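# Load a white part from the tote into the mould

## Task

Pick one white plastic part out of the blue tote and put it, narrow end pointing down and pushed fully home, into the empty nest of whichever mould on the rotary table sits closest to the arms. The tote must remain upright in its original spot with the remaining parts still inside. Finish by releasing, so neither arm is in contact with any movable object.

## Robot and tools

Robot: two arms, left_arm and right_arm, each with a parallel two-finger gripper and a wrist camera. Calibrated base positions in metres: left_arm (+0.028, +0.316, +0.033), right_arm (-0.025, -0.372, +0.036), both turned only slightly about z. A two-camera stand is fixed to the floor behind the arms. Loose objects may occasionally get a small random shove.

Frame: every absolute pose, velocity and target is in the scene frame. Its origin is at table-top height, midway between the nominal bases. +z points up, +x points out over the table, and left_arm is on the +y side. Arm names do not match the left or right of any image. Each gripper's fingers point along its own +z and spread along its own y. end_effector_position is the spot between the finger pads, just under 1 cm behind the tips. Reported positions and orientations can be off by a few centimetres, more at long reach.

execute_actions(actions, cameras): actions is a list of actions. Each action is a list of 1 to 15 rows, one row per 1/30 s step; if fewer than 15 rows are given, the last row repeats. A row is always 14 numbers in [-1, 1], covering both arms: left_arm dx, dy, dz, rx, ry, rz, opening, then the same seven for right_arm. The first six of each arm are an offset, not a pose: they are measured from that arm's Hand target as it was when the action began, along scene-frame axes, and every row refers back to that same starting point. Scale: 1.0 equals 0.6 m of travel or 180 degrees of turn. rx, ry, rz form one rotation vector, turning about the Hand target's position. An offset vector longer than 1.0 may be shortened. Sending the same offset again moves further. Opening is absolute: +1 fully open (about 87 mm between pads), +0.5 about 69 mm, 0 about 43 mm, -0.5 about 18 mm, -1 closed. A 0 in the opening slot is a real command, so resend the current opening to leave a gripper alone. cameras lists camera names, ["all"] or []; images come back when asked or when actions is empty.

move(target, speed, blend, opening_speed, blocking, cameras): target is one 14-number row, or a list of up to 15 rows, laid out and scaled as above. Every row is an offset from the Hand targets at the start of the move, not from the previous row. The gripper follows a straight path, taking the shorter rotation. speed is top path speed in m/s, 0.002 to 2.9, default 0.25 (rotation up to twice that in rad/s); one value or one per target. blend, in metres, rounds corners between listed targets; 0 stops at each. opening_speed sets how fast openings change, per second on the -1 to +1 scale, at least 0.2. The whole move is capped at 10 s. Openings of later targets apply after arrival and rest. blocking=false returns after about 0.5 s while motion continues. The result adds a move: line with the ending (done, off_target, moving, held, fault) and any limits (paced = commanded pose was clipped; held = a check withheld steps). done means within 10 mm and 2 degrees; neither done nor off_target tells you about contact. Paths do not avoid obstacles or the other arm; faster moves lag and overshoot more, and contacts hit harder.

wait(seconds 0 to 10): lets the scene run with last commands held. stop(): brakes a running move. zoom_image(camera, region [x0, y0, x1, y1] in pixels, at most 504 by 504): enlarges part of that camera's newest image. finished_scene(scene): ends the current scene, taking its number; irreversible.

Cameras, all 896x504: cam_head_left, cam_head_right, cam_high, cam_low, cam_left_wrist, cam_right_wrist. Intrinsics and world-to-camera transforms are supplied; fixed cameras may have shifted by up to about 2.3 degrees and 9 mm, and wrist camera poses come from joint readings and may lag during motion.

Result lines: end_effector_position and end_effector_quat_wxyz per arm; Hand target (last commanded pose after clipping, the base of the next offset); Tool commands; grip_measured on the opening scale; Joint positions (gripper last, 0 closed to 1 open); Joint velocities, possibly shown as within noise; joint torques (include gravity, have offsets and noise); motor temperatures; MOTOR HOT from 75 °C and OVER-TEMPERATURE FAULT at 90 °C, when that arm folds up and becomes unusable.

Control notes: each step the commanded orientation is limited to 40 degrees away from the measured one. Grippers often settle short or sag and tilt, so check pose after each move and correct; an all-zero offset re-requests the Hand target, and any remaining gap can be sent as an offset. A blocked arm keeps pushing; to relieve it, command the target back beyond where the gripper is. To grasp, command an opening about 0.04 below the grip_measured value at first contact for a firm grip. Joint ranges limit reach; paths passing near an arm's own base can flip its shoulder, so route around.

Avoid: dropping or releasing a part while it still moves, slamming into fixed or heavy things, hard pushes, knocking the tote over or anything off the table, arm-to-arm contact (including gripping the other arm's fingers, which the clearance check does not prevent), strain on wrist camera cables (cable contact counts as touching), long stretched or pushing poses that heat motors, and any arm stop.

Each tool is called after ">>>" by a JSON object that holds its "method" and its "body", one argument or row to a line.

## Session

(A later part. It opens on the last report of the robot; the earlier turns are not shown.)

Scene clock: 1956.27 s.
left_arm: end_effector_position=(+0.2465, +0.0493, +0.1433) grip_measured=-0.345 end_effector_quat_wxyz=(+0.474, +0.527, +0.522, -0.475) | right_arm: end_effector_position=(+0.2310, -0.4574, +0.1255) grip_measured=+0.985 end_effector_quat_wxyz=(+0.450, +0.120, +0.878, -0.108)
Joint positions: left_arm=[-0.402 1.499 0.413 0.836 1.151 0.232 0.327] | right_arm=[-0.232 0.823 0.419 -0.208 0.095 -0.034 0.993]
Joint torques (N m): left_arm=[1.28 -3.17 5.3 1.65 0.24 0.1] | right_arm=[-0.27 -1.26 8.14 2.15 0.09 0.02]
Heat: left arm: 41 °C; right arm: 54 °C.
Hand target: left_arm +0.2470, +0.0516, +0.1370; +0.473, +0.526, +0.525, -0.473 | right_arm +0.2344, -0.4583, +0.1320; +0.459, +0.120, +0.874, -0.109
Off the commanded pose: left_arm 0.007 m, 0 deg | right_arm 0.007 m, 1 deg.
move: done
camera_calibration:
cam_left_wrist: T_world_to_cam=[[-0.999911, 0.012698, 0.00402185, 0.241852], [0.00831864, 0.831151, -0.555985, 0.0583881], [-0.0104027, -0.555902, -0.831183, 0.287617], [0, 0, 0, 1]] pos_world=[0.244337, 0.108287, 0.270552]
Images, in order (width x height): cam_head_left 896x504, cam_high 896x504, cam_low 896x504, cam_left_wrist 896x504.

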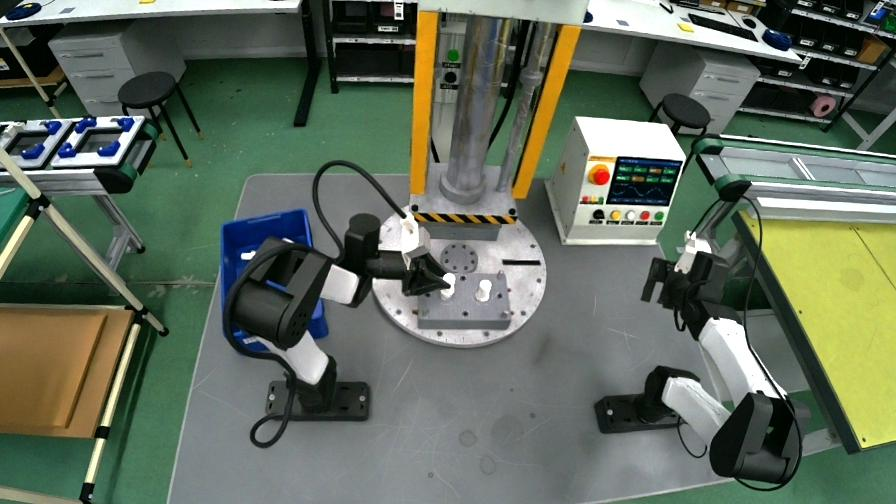

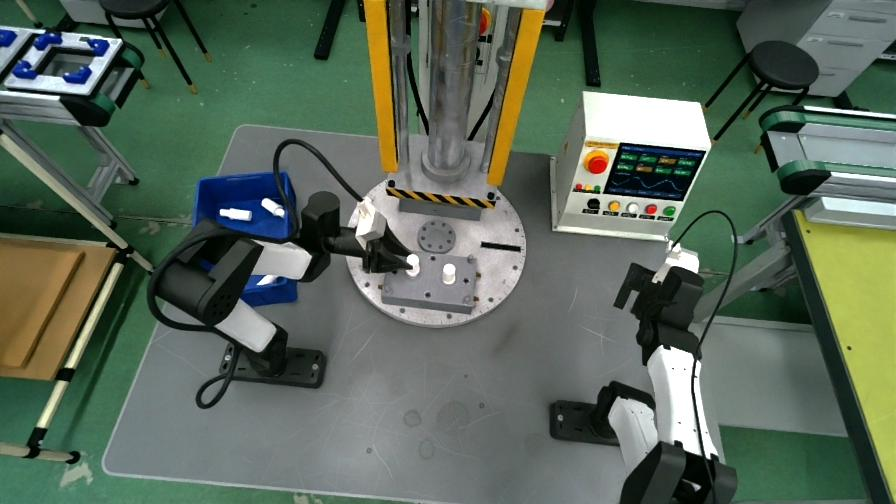

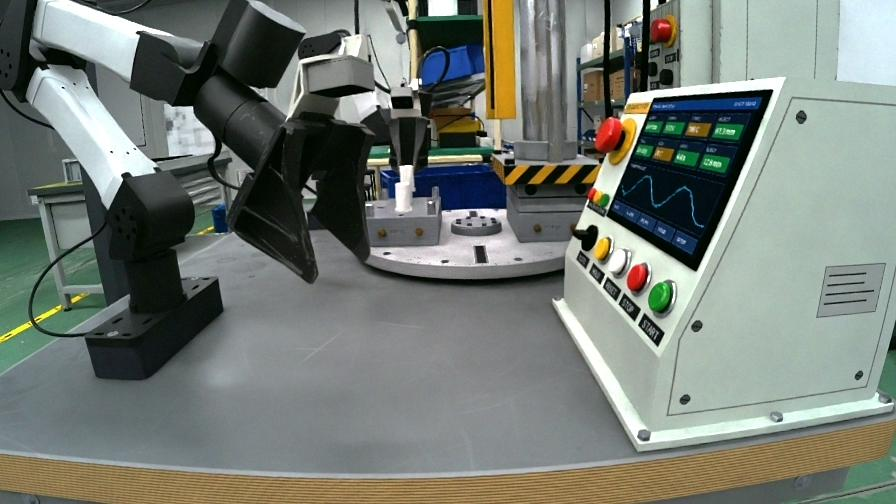

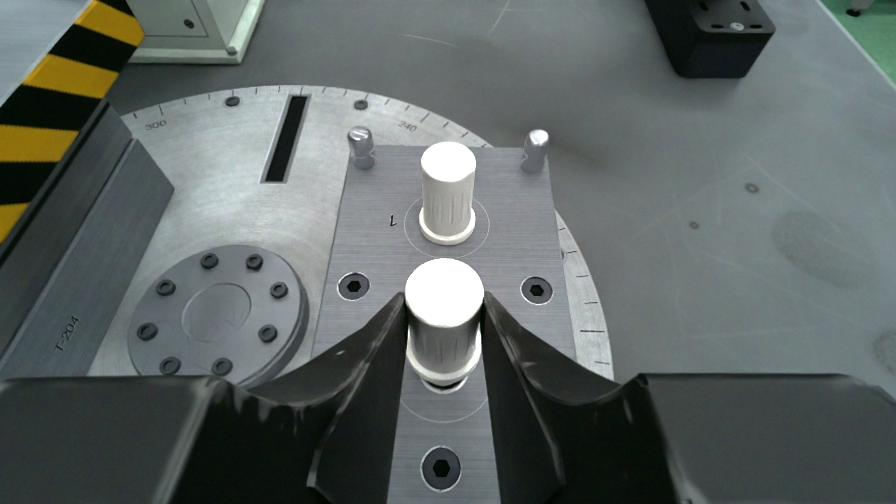

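>>> {"method": "move", "body": {
  "target": [0.0,0.0012,-0.0117,0,0,0,-0.42,0,0,0,0,0,0,1],
  "speed": 0.02,
  "cameras": ["cam_left_wrist","cam_high","cam_low","cam_head_left"]
}}

>>> {"method": "zoom_image", "body": {
  "camera": "cam_high",
  "region": [400, 262, 424, 286]
}}

>>> {"method": "zoom_image", "body": {
  "camera": "cam_head_left",
  "region": [434, 280, 462, 308]
}}

>>> {"method": "zoom_image", "body": {
  "camera": "cam_left_wrist",
  "region": [395, 330, 495, 430]
}}

>>> {"method": "zoom_image", "body": {
  "camera": "cam_low",
  "region": [380, 155, 430, 220]
}}

Scene clock: 1968.10 s.
left_arm: end_effector_position=(+0.2456, +0.0492, +0.1427) grip_measured=-0.345 end_effector_quat_wxyz=(+0.480, +0.533, +0.508, -0.477) | right_arm: end_effector_position=(+0.2310, -0.4574, +0.1255) grip_measured=+0.985 end_effector_quat_wxyz=(+0.450, +0.120, +0.878, -0.108)
Joint positions: left_arm=[-0.397 1.524 0.403 0.9 1.173 0.232 0.327] | right_arm=[-0.232 0.823 0.419 -0.208 0.095 -0.034 0.993]
Joint torques (N m): left_arm=[1.18 -2.73 4.75 1.46 0.02 0.11] | right_arm=[-0.29 -1.32 8.02 2.15 0.09 0.04]
Heat: left arm: 41 °C; right arm: 54 °C.
Hand target: left_arm +0.2470, +0.0524, +0.1299; +0.473, +0.526, +0.525, -0.473 | right_arm +0.2344, -0.4583, +0.1320; +0.459, +0.120, +0.874, -0.109
Off the commanded pose: left_arm 0.013 m, 2 deg | right_arm 0.007 m, 1 deg.
move: off_target (left_arm)
camera_calibration:
cam_left_wrist: T_world_to_cam=[[-0.999345, 0.0298443, -0.0204626, 0.243517], [0.0361853, 0.821613, -0.568895, 0.0536029], [-0.000165882, -0.569263, -0.822155, 0.283932], [0, 0, 0, 1]] pos_world=[0.241465, 0.110324, 0.268914]
Images, in order (width x height): cam_head_left 896x504, cam_high 896x504, cam_low 896x504, cam_left_wrist 896x504.

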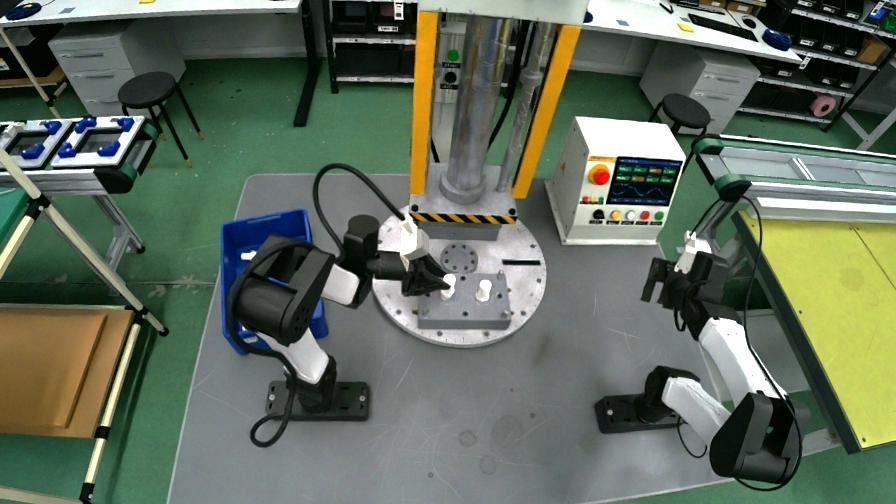

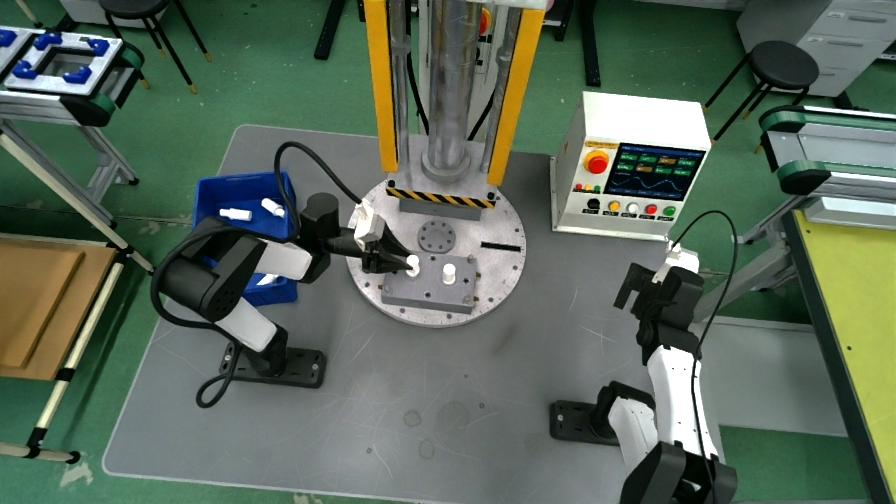

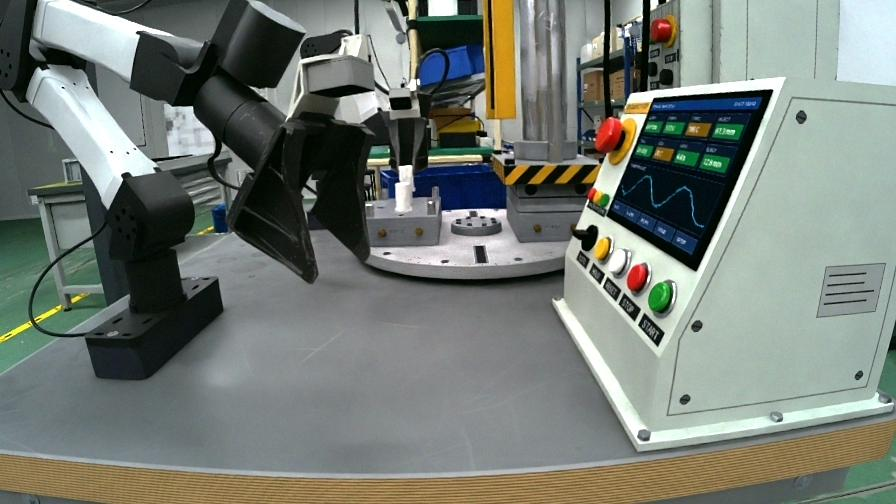

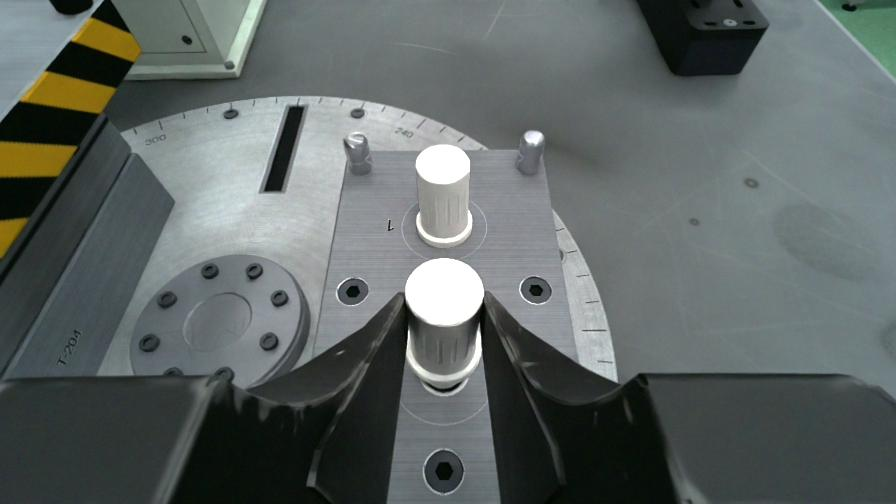

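Scaled by 21.000 from the camera's 896x504 image, which has a finer 1280x720 frame.

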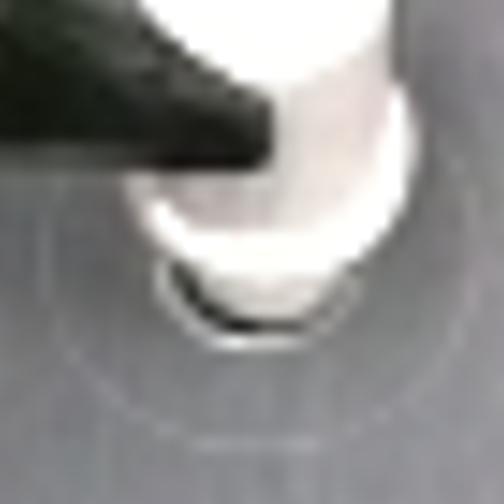

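Scaled by 18.000 from the camera's 896x504 image, which has a finer 1280x720 frame.

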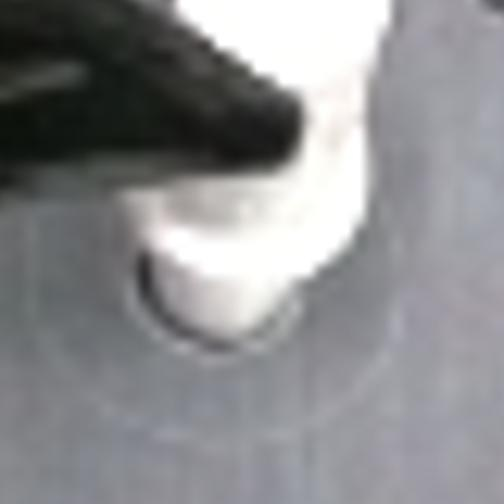

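Scaled by 5.040 from the camera's 896x504 image, which has a finer 1280x720 frame.

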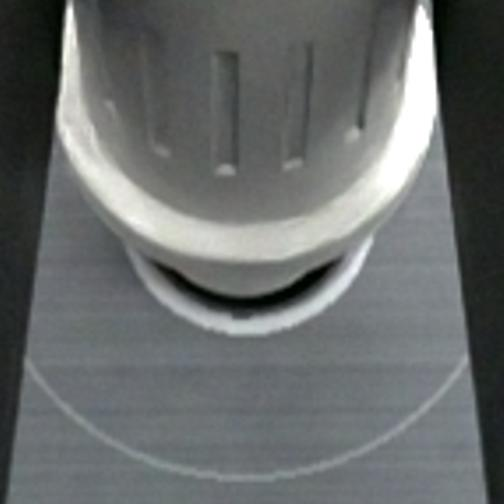

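Scaled by 7.754 from the camera's 896x504 image, which has a finer 1280x720 frame.

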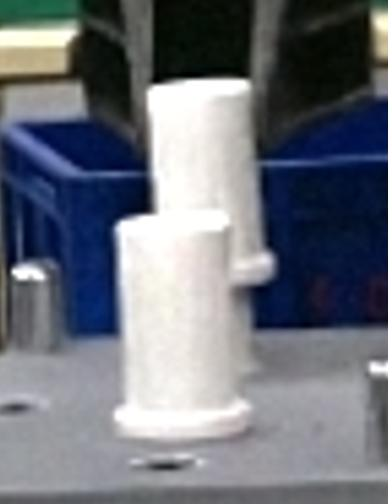

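>>> {"method": "move", "body": {
  "target": [0.0,0.0,0.02,0,0,0,-0.42,0,0,0,0,0,0,1],
  "speed": 0.03,
  "cameras": ["cam_left_wrist","cam_high","cam_low","cam_head_left","cam_head_right"]
}}

>>> {"method": "zoom_image", "body": {
  "camera": "cam_left_wrist",
  "region": [410, 360, 480, 405]
}}

>>> {"method": "zoom_image", "body": {
  "camera": "cam_high",
  "region": [400, 262, 424, 286]
}}

>>> {"method": "zoom_image", "body": {
  "camera": "cam_head_right",
  "region": [370, 260, 440, 320]
}}

>>> {"method": "zoom_image", "body": {
  "camera": "cam_head_left",
  "region": [434, 280, 462, 308]
}}

Scene clock: 2019.00 s.
left_arm: end_effector_position=(+0.2459, +0.0513, +0.1368) grip_measured=-0.345 end_effector_quat_wxyz=(+0.469, +0.524, +0.528, -0.476) | right_arm: end_effector_position=(+0.2310, -0.4574, +0.1255) grip_measured=+0.985 end_effector_quat_wxyz=(+0.450, +0.120, +0.878, -0.108)
Joint positions: left_arm=[-0.396 1.517 0.403 0.849 1.153 0.232 0.327] | right_arm=[-0.232 0.823 0.419 -0.208 0.095 -0.034 0.993]
Joint torques (N m): left_arm=[1.07 -6.23 6.8 1.27 0.28 0.07] | right_arm=[-0.31 -1.28 8.09 2.13 0.09 0.03]
Heat: left arm: 39 °C; right arm: 54 °C.
Hand target: left_arm +0.2471, +0.0524, +0.1420; +0.473, +0.526, +0.525, -0.473 | right_arm +0.2344, -0.4583, +0.1320; +0.459, +0.120, +0.874, -0.109
Off the commanded pose: left_arm 0.005 m, 1 deg | right_arm 0.007 m, 1 deg.
move: done
camera_calibration:
cam_left_wrist: T_world_to_cam=[[-0.99979, 0.00925279, 0.0182601, 0.239501], [-0.00234346, 0.834418, -0.551128, 0.0548789], [-0.020336, -0.551055, -0.834221, 0.285848], [0, 0, 0, 1]] pos_world=[0.245392, 0.10951, 0.264332]
Images, in order (width x height): cam_head_left 896x504, cam_head_right 896x504, cam_high 896x504, cam_low 896x504, cam_left_wrist 896x504.

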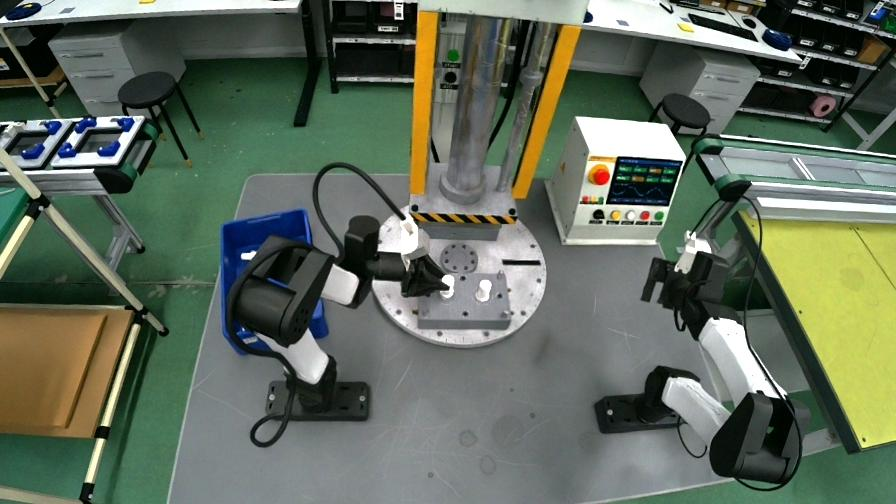

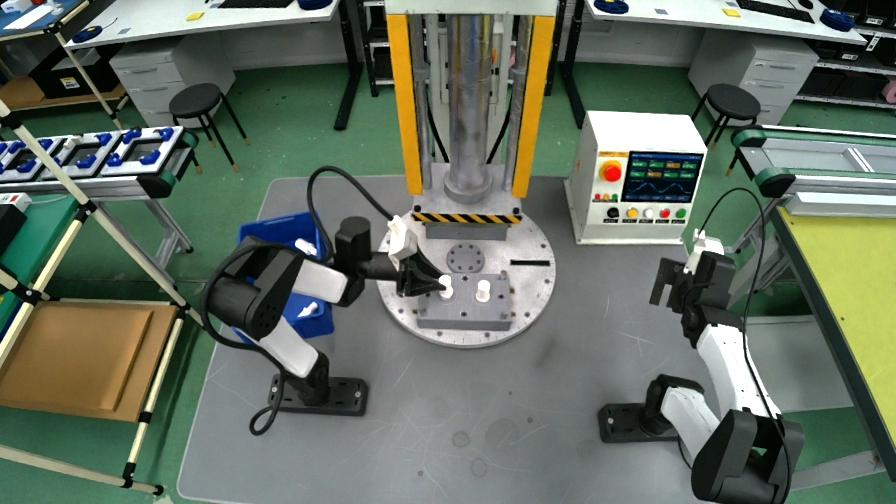

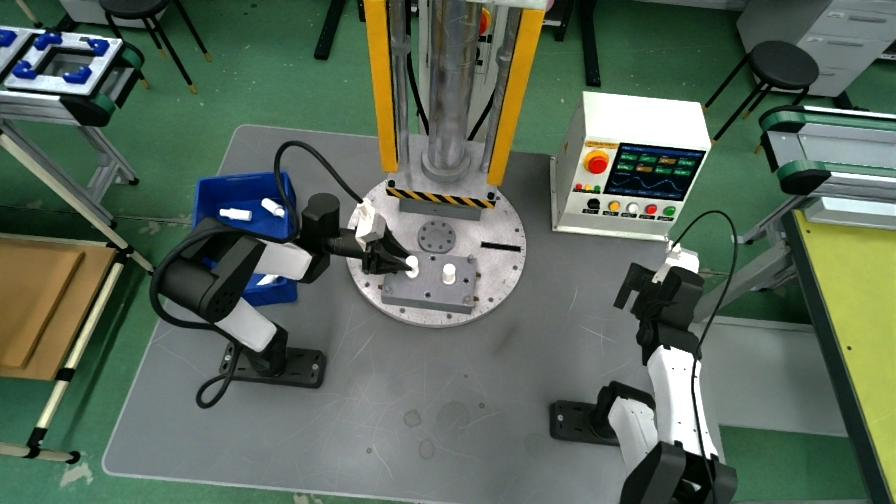

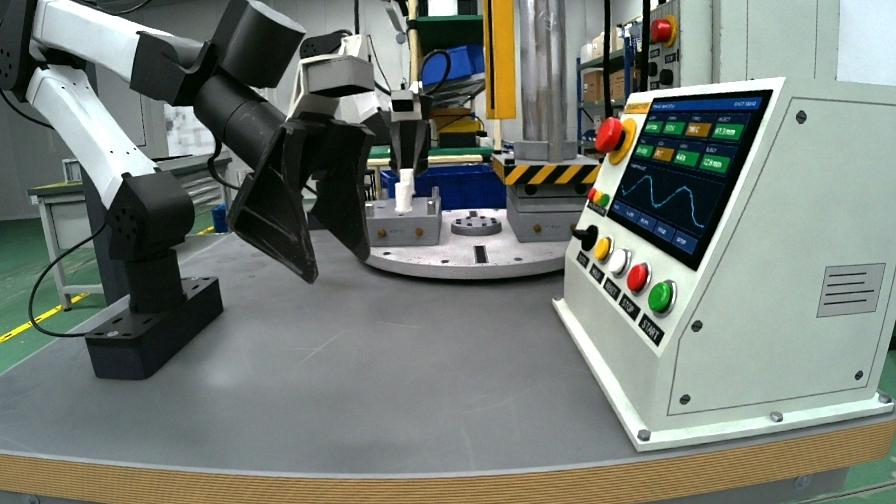

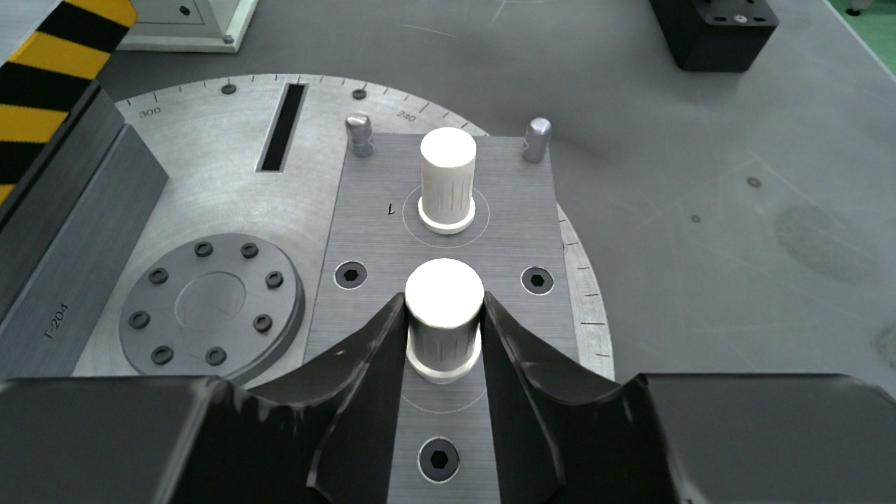

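Scaled by 7.200 from the camera's 896x504 image, which has a finer 1280x720 frame.

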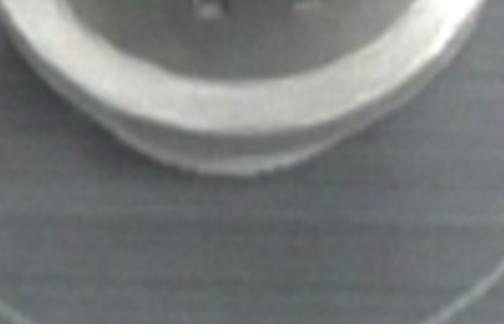

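Scaled by 21.000 from the camera's 896x504 image, which has a finer 1280x720 frame.

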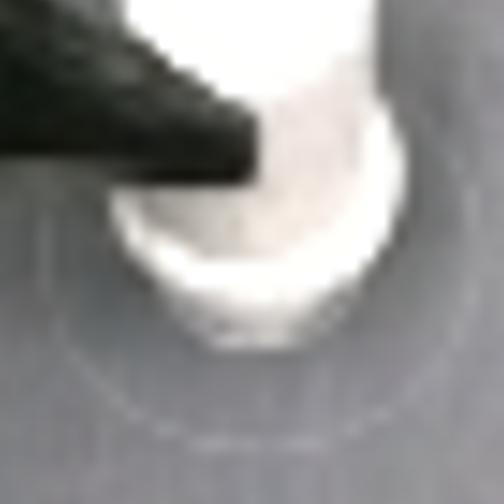

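Scaled by 7.200 from the camera's 896x504 image, which has a finer 1280x720 frame.

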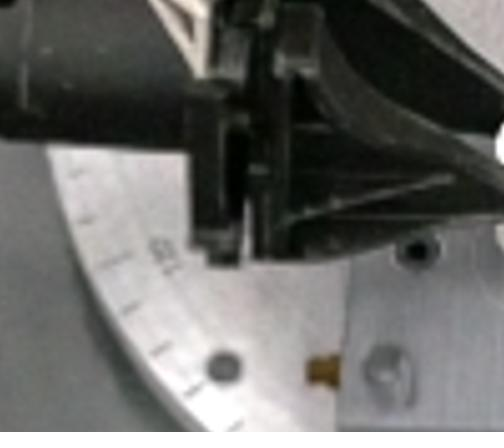

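Scaled by 18.000 from the camera's 896x504 image, which has a finer 1280x720 frame.

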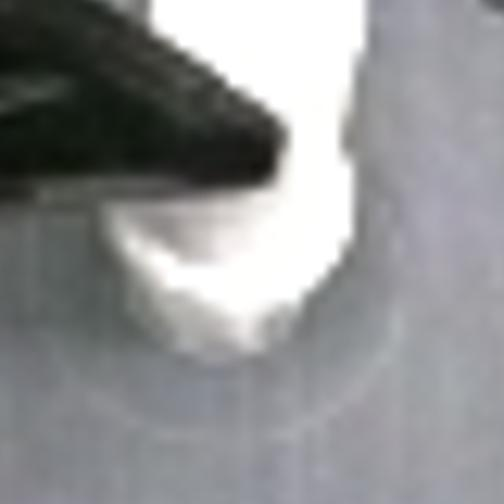

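>>> {"method": "move", "body": {
  "target": [0.0,0.0,-0.0133,0,0,0,-0.42,0,0,0,0,0,0,1],
  "speed": 0.02,
  "cameras": ["cam_left_wrist","cam_high","cam_low","cam_head_left"]
}}

>>> {"method": "zoom_image", "body": {
  "camera": "cam_high",
  "region": [400, 250, 430, 286]
}}

>>> {"method": "zoom_image", "body": {
  "camera": "cam_low",
  "region": [380, 155, 430, 220]
}}

>>> {"method": "zoom_image", "body": {
  "camera": "cam_left_wrist",
  "region": [395, 330, 495, 430]
}}

Scene clock: 2034.13 s.
left_arm: end_effector_position=(+0.2463, +0.0511, +0.1374) grip_measured=-0.345 end_effector_quat_wxyz=(+0.471, +0.525, +0.526, -0.475) | right_arm: end_effector_position=(+0.2310, -0.4574, +0.1255) grip_measured=+0.985 end_effector_quat_wxyz=(+0.450, +0.120, +0.878, -0.108)
Joint positions: left_arm=[-0.396 1.517 0.403 0.853 1.153 0.234 0.327] | right_arm=[-0.232 0.823 0.419 -0.208 0.095 -0.034 0.993]
Joint torques (N m): left_arm=[1.07 -3.51 5.55 1.66 0.25 0.1] | right_arm=[-0.36 -1.39 8.1 2.13 0.09 0]
Heat: left arm: 40 °C; right arm: 54 °C.
Hand target: left_arm +0.2470, +0.0524, +0.1340; +0.473, +0.526, +0.525, -0.473 | right_arm +0.2344, -0.4583, +0.1320; +0.459, +0.120, +0.874, -0.109
Off the commanded pose: left_arm 0.004 m, 0 deg | right_arm 0.007 m, 1 deg.
move: done
camera_calibration:
cam_left_wrist: T_world_to_cam=[[-0.999877, 0.00939059, 0.0125594, 0.240628], [0.000885372, 0.833413, -0.55265, 0.054857], [-0.0156569, -0.552571, -0.833319, 0.285177], [0, 0, 0, 1]] pos_world=[0.245015, 0.109602, 0.264938]
Images, in order (width x height): cam_head_left 896x504, cam_high 896x504, cam_low 896x504, cam_left_wrist 896x504.

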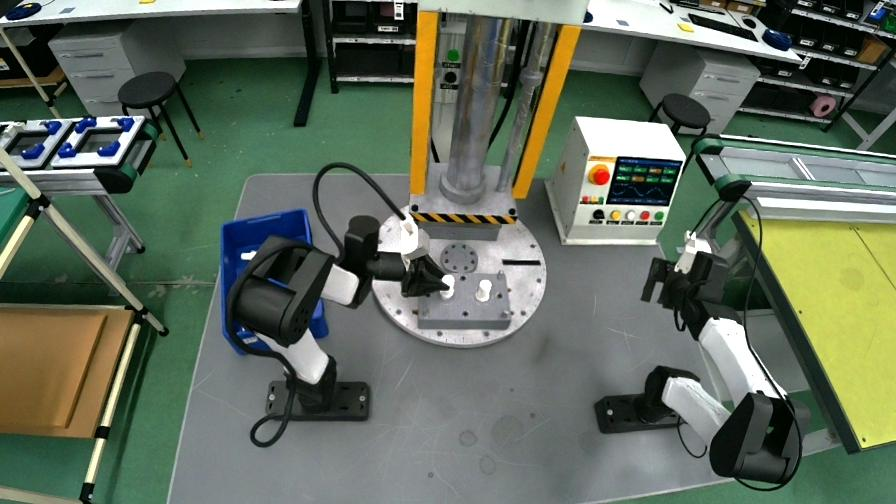

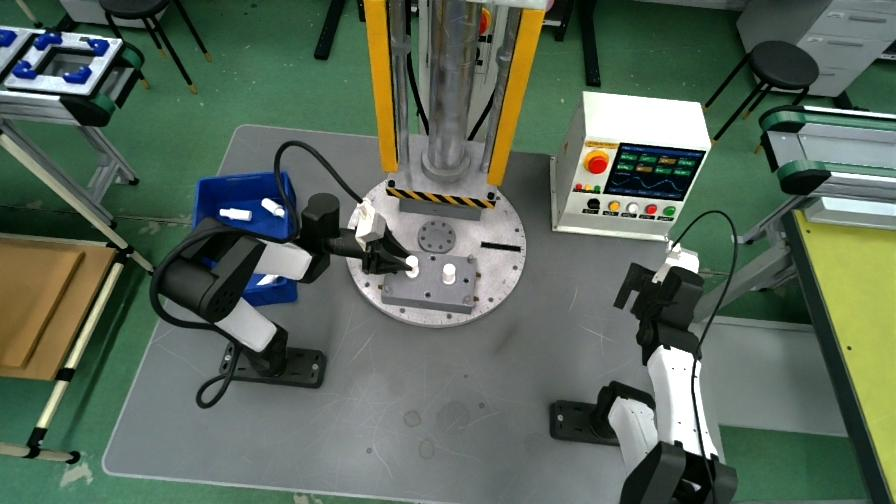

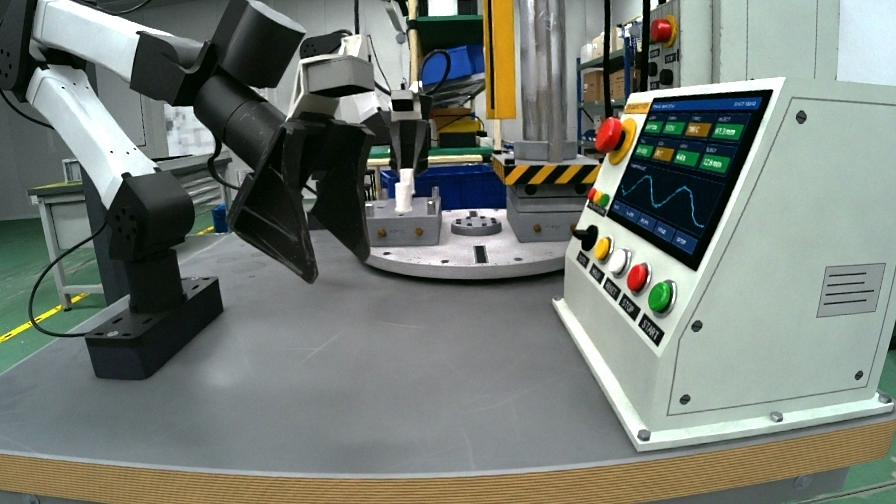

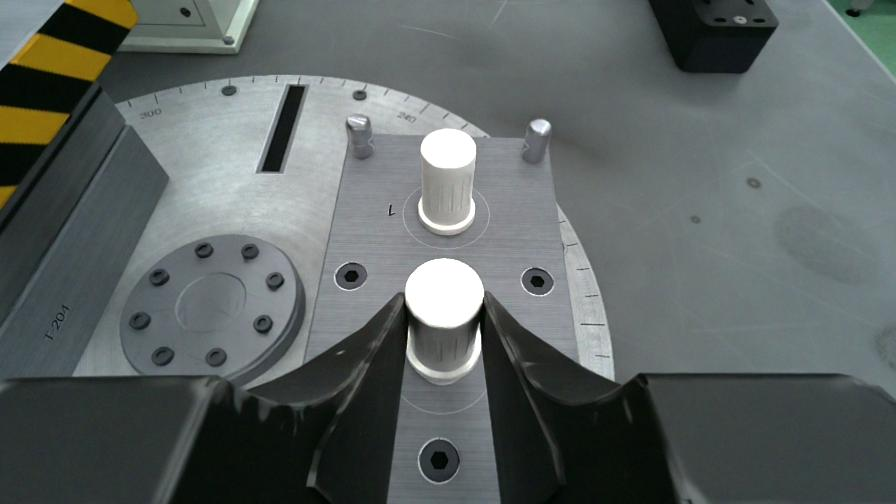

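Scaled by 14.000 from the camera's 896x504 image, which has a finer 1280x720 frame.

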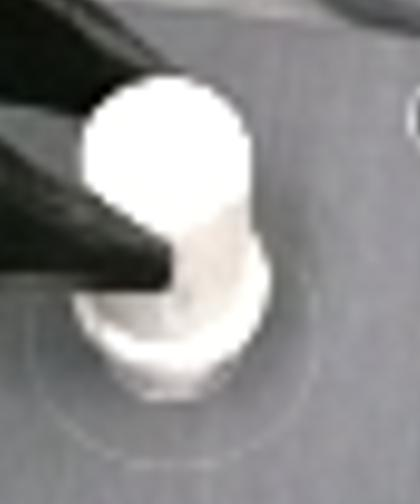

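Scaled by 7.754 from the camera's 896x504 image, which has a finer 1280x720 frame.

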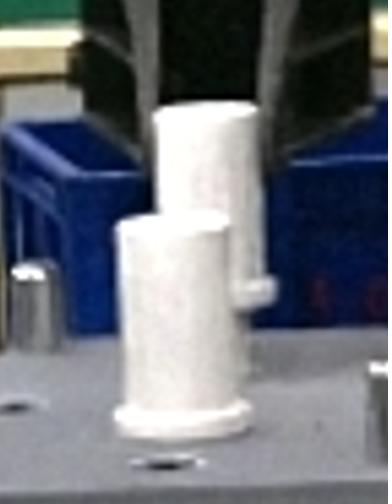

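Scaled by 5.040 from the camera's 896x504 image, which has a finer 1280x720 frame.

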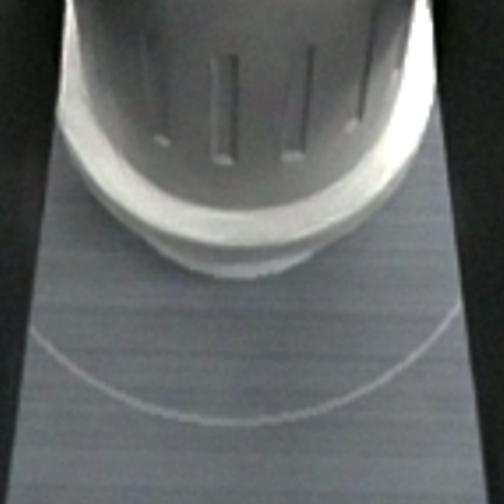

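>>> {"method": "move", "body": {
  "target": [0.0,0.0,-0.0117,0,0,0,-0.42,0,0,0,0,0,0,1],
  "speed": 0.02
}}

>>> {"method": "move", "body": {
  "target": [0.0,0.0,-0.0083,0,0,0,-0.42,0,0,0,0,0,0,1],
  "speed": 0.02,
  "cameras": ["cam_left_wrist","cam_high","cam_low"]
}}

>>> {"method": "zoom_image", "body": {
  "camera": "cam_low",
  "region": [380, 155, 430, 220]
}}

Scene clock: 2043.53 s.
left_arm: end_effector_position=(+0.2468, +0.0509, +0.1309) grip_measured=-0.345 end_effector_quat_wxyz=(+0.471, +0.525, +0.527, -0.475) | right_arm: end_effector_position=(+0.2310, -0.4574, +0.1255) grip_measured=+0.985 end_effector_quat_wxyz=(+0.450, +0.120, +0.878, -0.108)
Joint positions: left_arm=[-0.396 1.55 0.395 0.893 1.153 0.234 0.327] | right_arm=[-0.232 0.823 0.419 -0.208 0.095 -0.034 0.993]
Joint torques (N m): left_arm=[1.05 -3.51 5.07 1.71 0.26 0.11] | right_arm=[-0.35 -1.28 8.12 2.1 0.09 0.01]
Heat: left arm: 40 °C; right arm: 54 °C.
Hand target: left_arm +0.2470, +0.0524, +0.1269; +0.473, +0.526, +0.525, -0.473 | right_arm +0.2344, -0.4583, +0.1320; +0.459, +0.120, +0.874, -0.109
Off the commanded pose: left_arm 0.004 m, 0 deg | right_arm 0.007 m, 1 deg.
move: done

Scene clock: 2044.43 s.
left_arm: end_effector_position=(+0.2469, +0.0509, +0.1259) grip_measured=-0.345 end_effector_quat_wxyz=(+0.471, +0.525, +0.526, -0.475) | right_arm: end_effector_position=(+0.2310, -0.4574, +0.1255) grip_measured=+0.985 end_effector_quat_wxyz=(+0.450, +0.120, +0.878, -0.108)
Joint positions: left_arm=[-0.396 1.577 0.387 0.927 1.153 0.234 0.327] | right_arm=[-0.232 0.823 0.419 -0.208 0.095 -0.034 0.993]
Joint torques (N m): left_arm=[1.03 -3.58 4.85 1.73 0.26 0.11] | right_arm=[-0.29 -1.25 8.2 2.11 0.09 0.03]
Heat: left arm: 40 °C; right arm: 54 °C.
Hand target: left_arm +0.2470, +0.0524, +0.1220; +0.473, +0.526, +0.525, -0.473 | right_arm +0.2344, -0.4583, +0.1320; +0.459, +0.120, +0.874, -0.109
Off the commanded pose: left_arm 0.004 m, 0 deg | right_arm 0.007 m, 1 deg.
move: done
camera_calibration:
cam_left_wrist: T_world_to_cam=[[-0.999865, 0.00940241, 0.013508, 0.241328], [0.000380537, 0.833736, -0.552163, 0.0487965], [-0.0164538, -0.552084, -0.833626, 0.275606], [0, 0, 0, 1]] pos_world=[0.245811, 0.109205, 0.253436]
Images, in order (width x height): cam_high 896x504, cam_low 896x504, cam_left_wrist 896x504.

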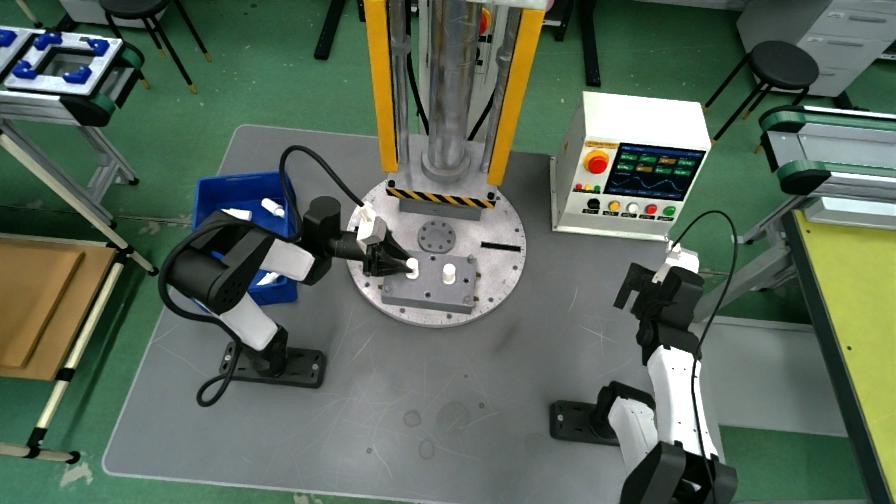

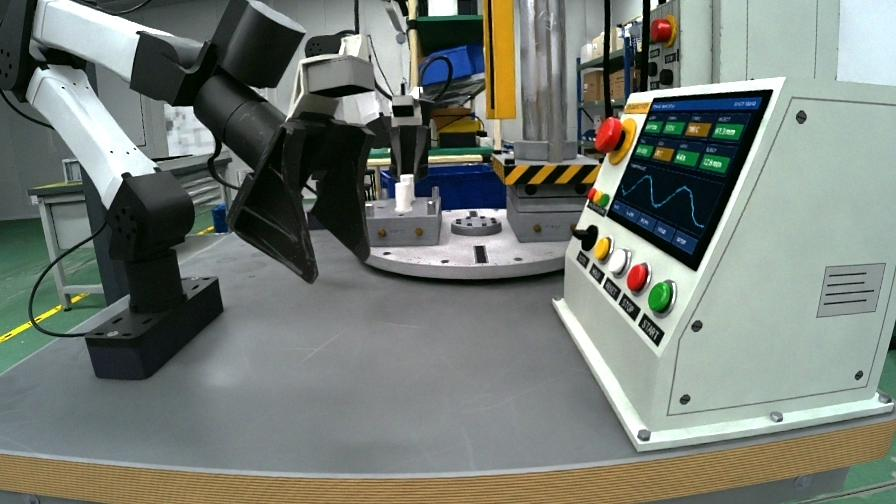

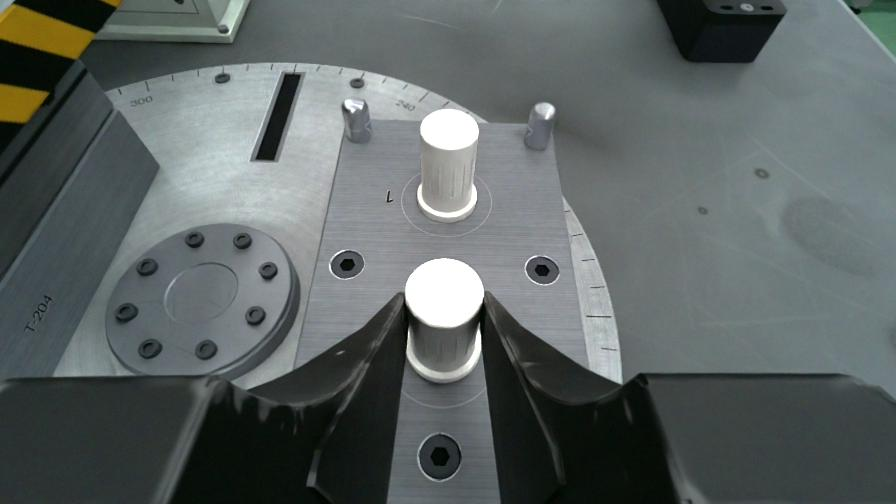

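Scaled by 7.754 from the camera's 896x504 image, which has a finer 1280x720 frame.

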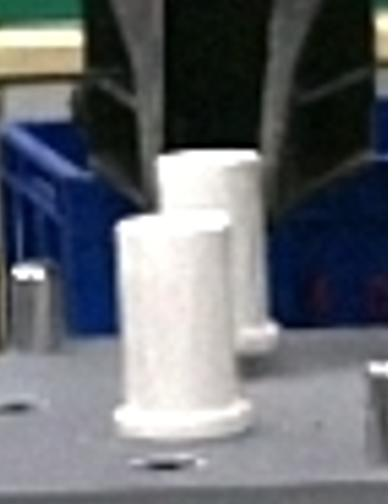

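>>> {"method": "move", "body": {
  "target": [0.0,0.0,-0.010,0,0,0,-0.42,0,0,0,0,0,0,1],
  "speed": 0.02
}}

>>> {"method": "move", "body": {
  "target": [0.0,0.0,-0.0058,0,0,0,-0.42,0,0,0,0,0,0,1],
  "speed": 0.015,
  "cameras": ["cam_left_wrist","cam_low"]
}}

>>> {"method": "zoom_image", "body": {
  "camera": "cam_low",
  "region": [380, 155, 430, 220]
}}

Scene clock: 2053.80 s.
left_arm: end_effector_position=(+0.2472, +0.0507, +0.1204) grip_measured=-0.345 end_effector_quat_wxyz=(+0.472, +0.525, +0.526, -0.475) | right_arm: end_effector_position=(+0.2310, -0.4574, +0.1255) grip_measured=+0.985 end_effector_quat_wxyz=(+0.450, +0.120, +0.878, -0.108)
Joint positions: left_arm=[-0.396 1.608 0.379 0.969 1.153 0.234 0.327] | right_arm=[-0.232 0.823 0.419 -0.208 0.095 -0.034 0.993]
Joint torques (N m): left_arm=[1.07 -3.59 4.63 1.69 0.26 0.11] | right_arm=[-0.36 -1.28 8.09 2.1 0.07 0.04]
Heat: left arm: 40 °C; right arm: 54 °C.
Hand target: left_arm +0.2471, +0.0523, +0.1161; +0.473, +0.526, +0.525, -0.473 | right_arm +0.2344, -0.4583, +0.1320; +0.459, +0.120, +0.874, -0.109
Off the commanded pose: left_arm 0.005 m, 0 deg | right_arm 0.007 m, 1 deg.
move: done

Scene clock: 2054.63 s.
left_arm: end_effector_position=(+0.2474, +0.0499, +0.1200) grip_measured=-0.345 end_effector_quat_wxyz=(+0.474, +0.528, +0.520, -0.476) | right_arm: end_effector_position=(+0.2310, -0.4574, +0.1255) grip_measured=+0.985 end_effector_quat_wxyz=(+0.450, +0.120, +0.878, -0.108)
Joint positions: left_arm=[-0.396 1.624 0.379 0.997 1.161 0.234 0.327] | right_arm=[-0.232 0.823 0.419 -0.208 0.095 -0.034 0.993]
Joint torques (N m): left_arm=[1.09 -3.43 4.1 1.66 0.16 0.12] | right_arm=[-0.44 -1.28 8.1 2.12 0.09 0.03]
Heat: left arm: 40 °C; right arm: 54 °C.
Hand target: left_arm +0.2471, +0.0523, +0.1126; +0.474, +0.526, +0.525, -0.473 | right_arm +0.2344, -0.4583, +0.1320; +0.459, +0.120, +0.874, -0.109
Off the commanded pose: left_arm 0.008 m, 1 deg | right_arm 0.007 m, 1 deg.
move: done
camera_calibration:
cam_left_wrist: T_world_to_cam=[[-0.999844, 0.0175667, 0.001717, 0.242844], [0.0136134, 0.829418, -0.558462, 0.0440586], [-0.0112345, -0.558352, -0.829528, 0.268799], [0, 0, 0, 1]] pos_world=[0.245227, 0.109275, 0.247164]
Images, in order (width x height): cam_low 896x504, cam_left_wrist 896x504.

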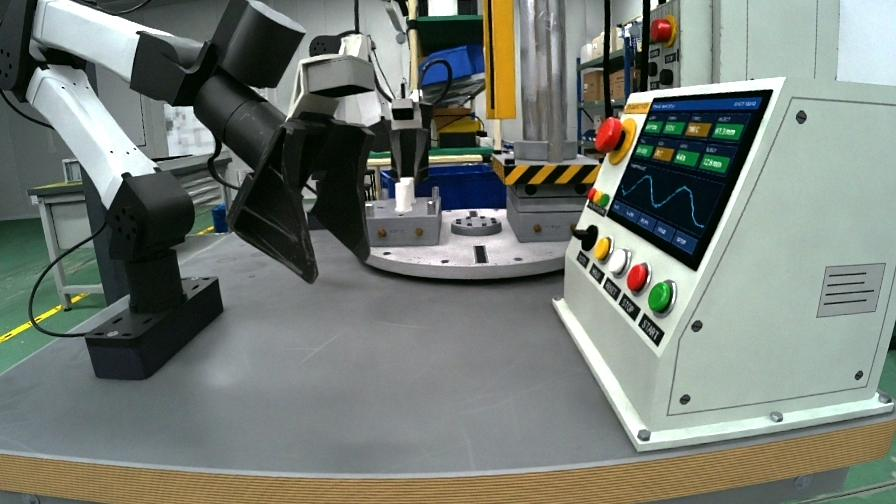

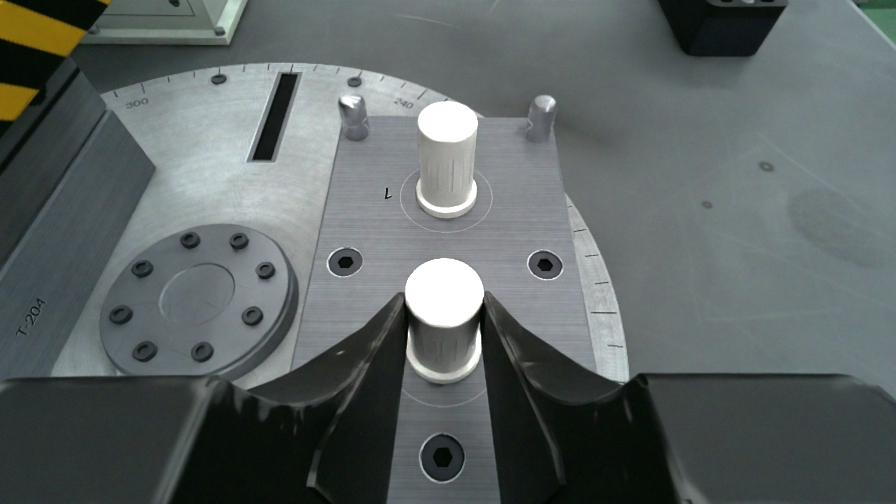

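Scaled by 7.754 from the camera's 896x504 image, which has a finer 1280x720 frame.

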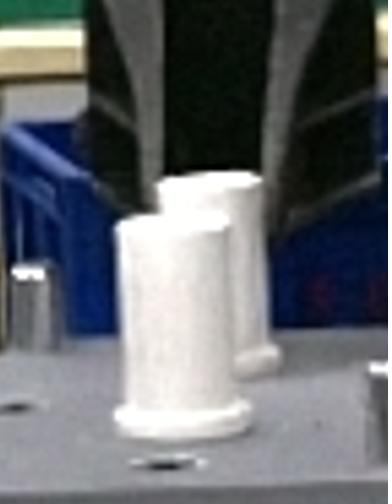

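>>> {"method": "zoom_image", "body": {
  "camera": "cam_left_wrist",
  "region": [395, 330, 495, 430]
}}

>>> {"method": "zoom_image", "body": {
  "camera": "cam_low",
  "region": [390, 170, 430, 215]
}}

Scaled by 5.040 from the camera's 896x504 image, which has a finer 1280x720 frame.

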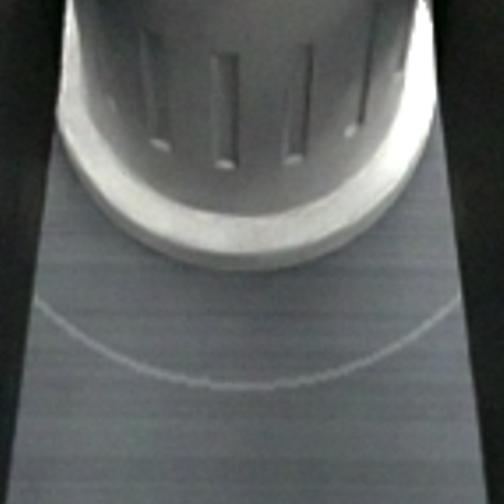

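Scaled by 11.200 from the camera's 896x504 image, which has a finer 1280x720 frame.

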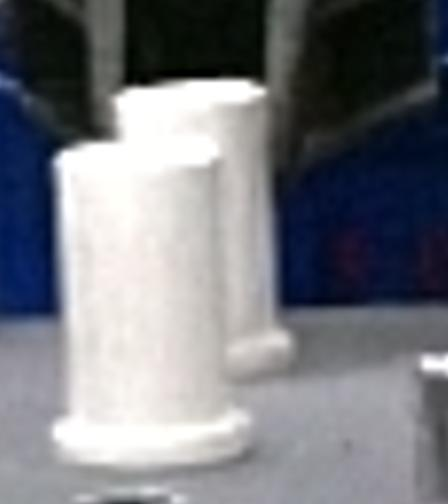

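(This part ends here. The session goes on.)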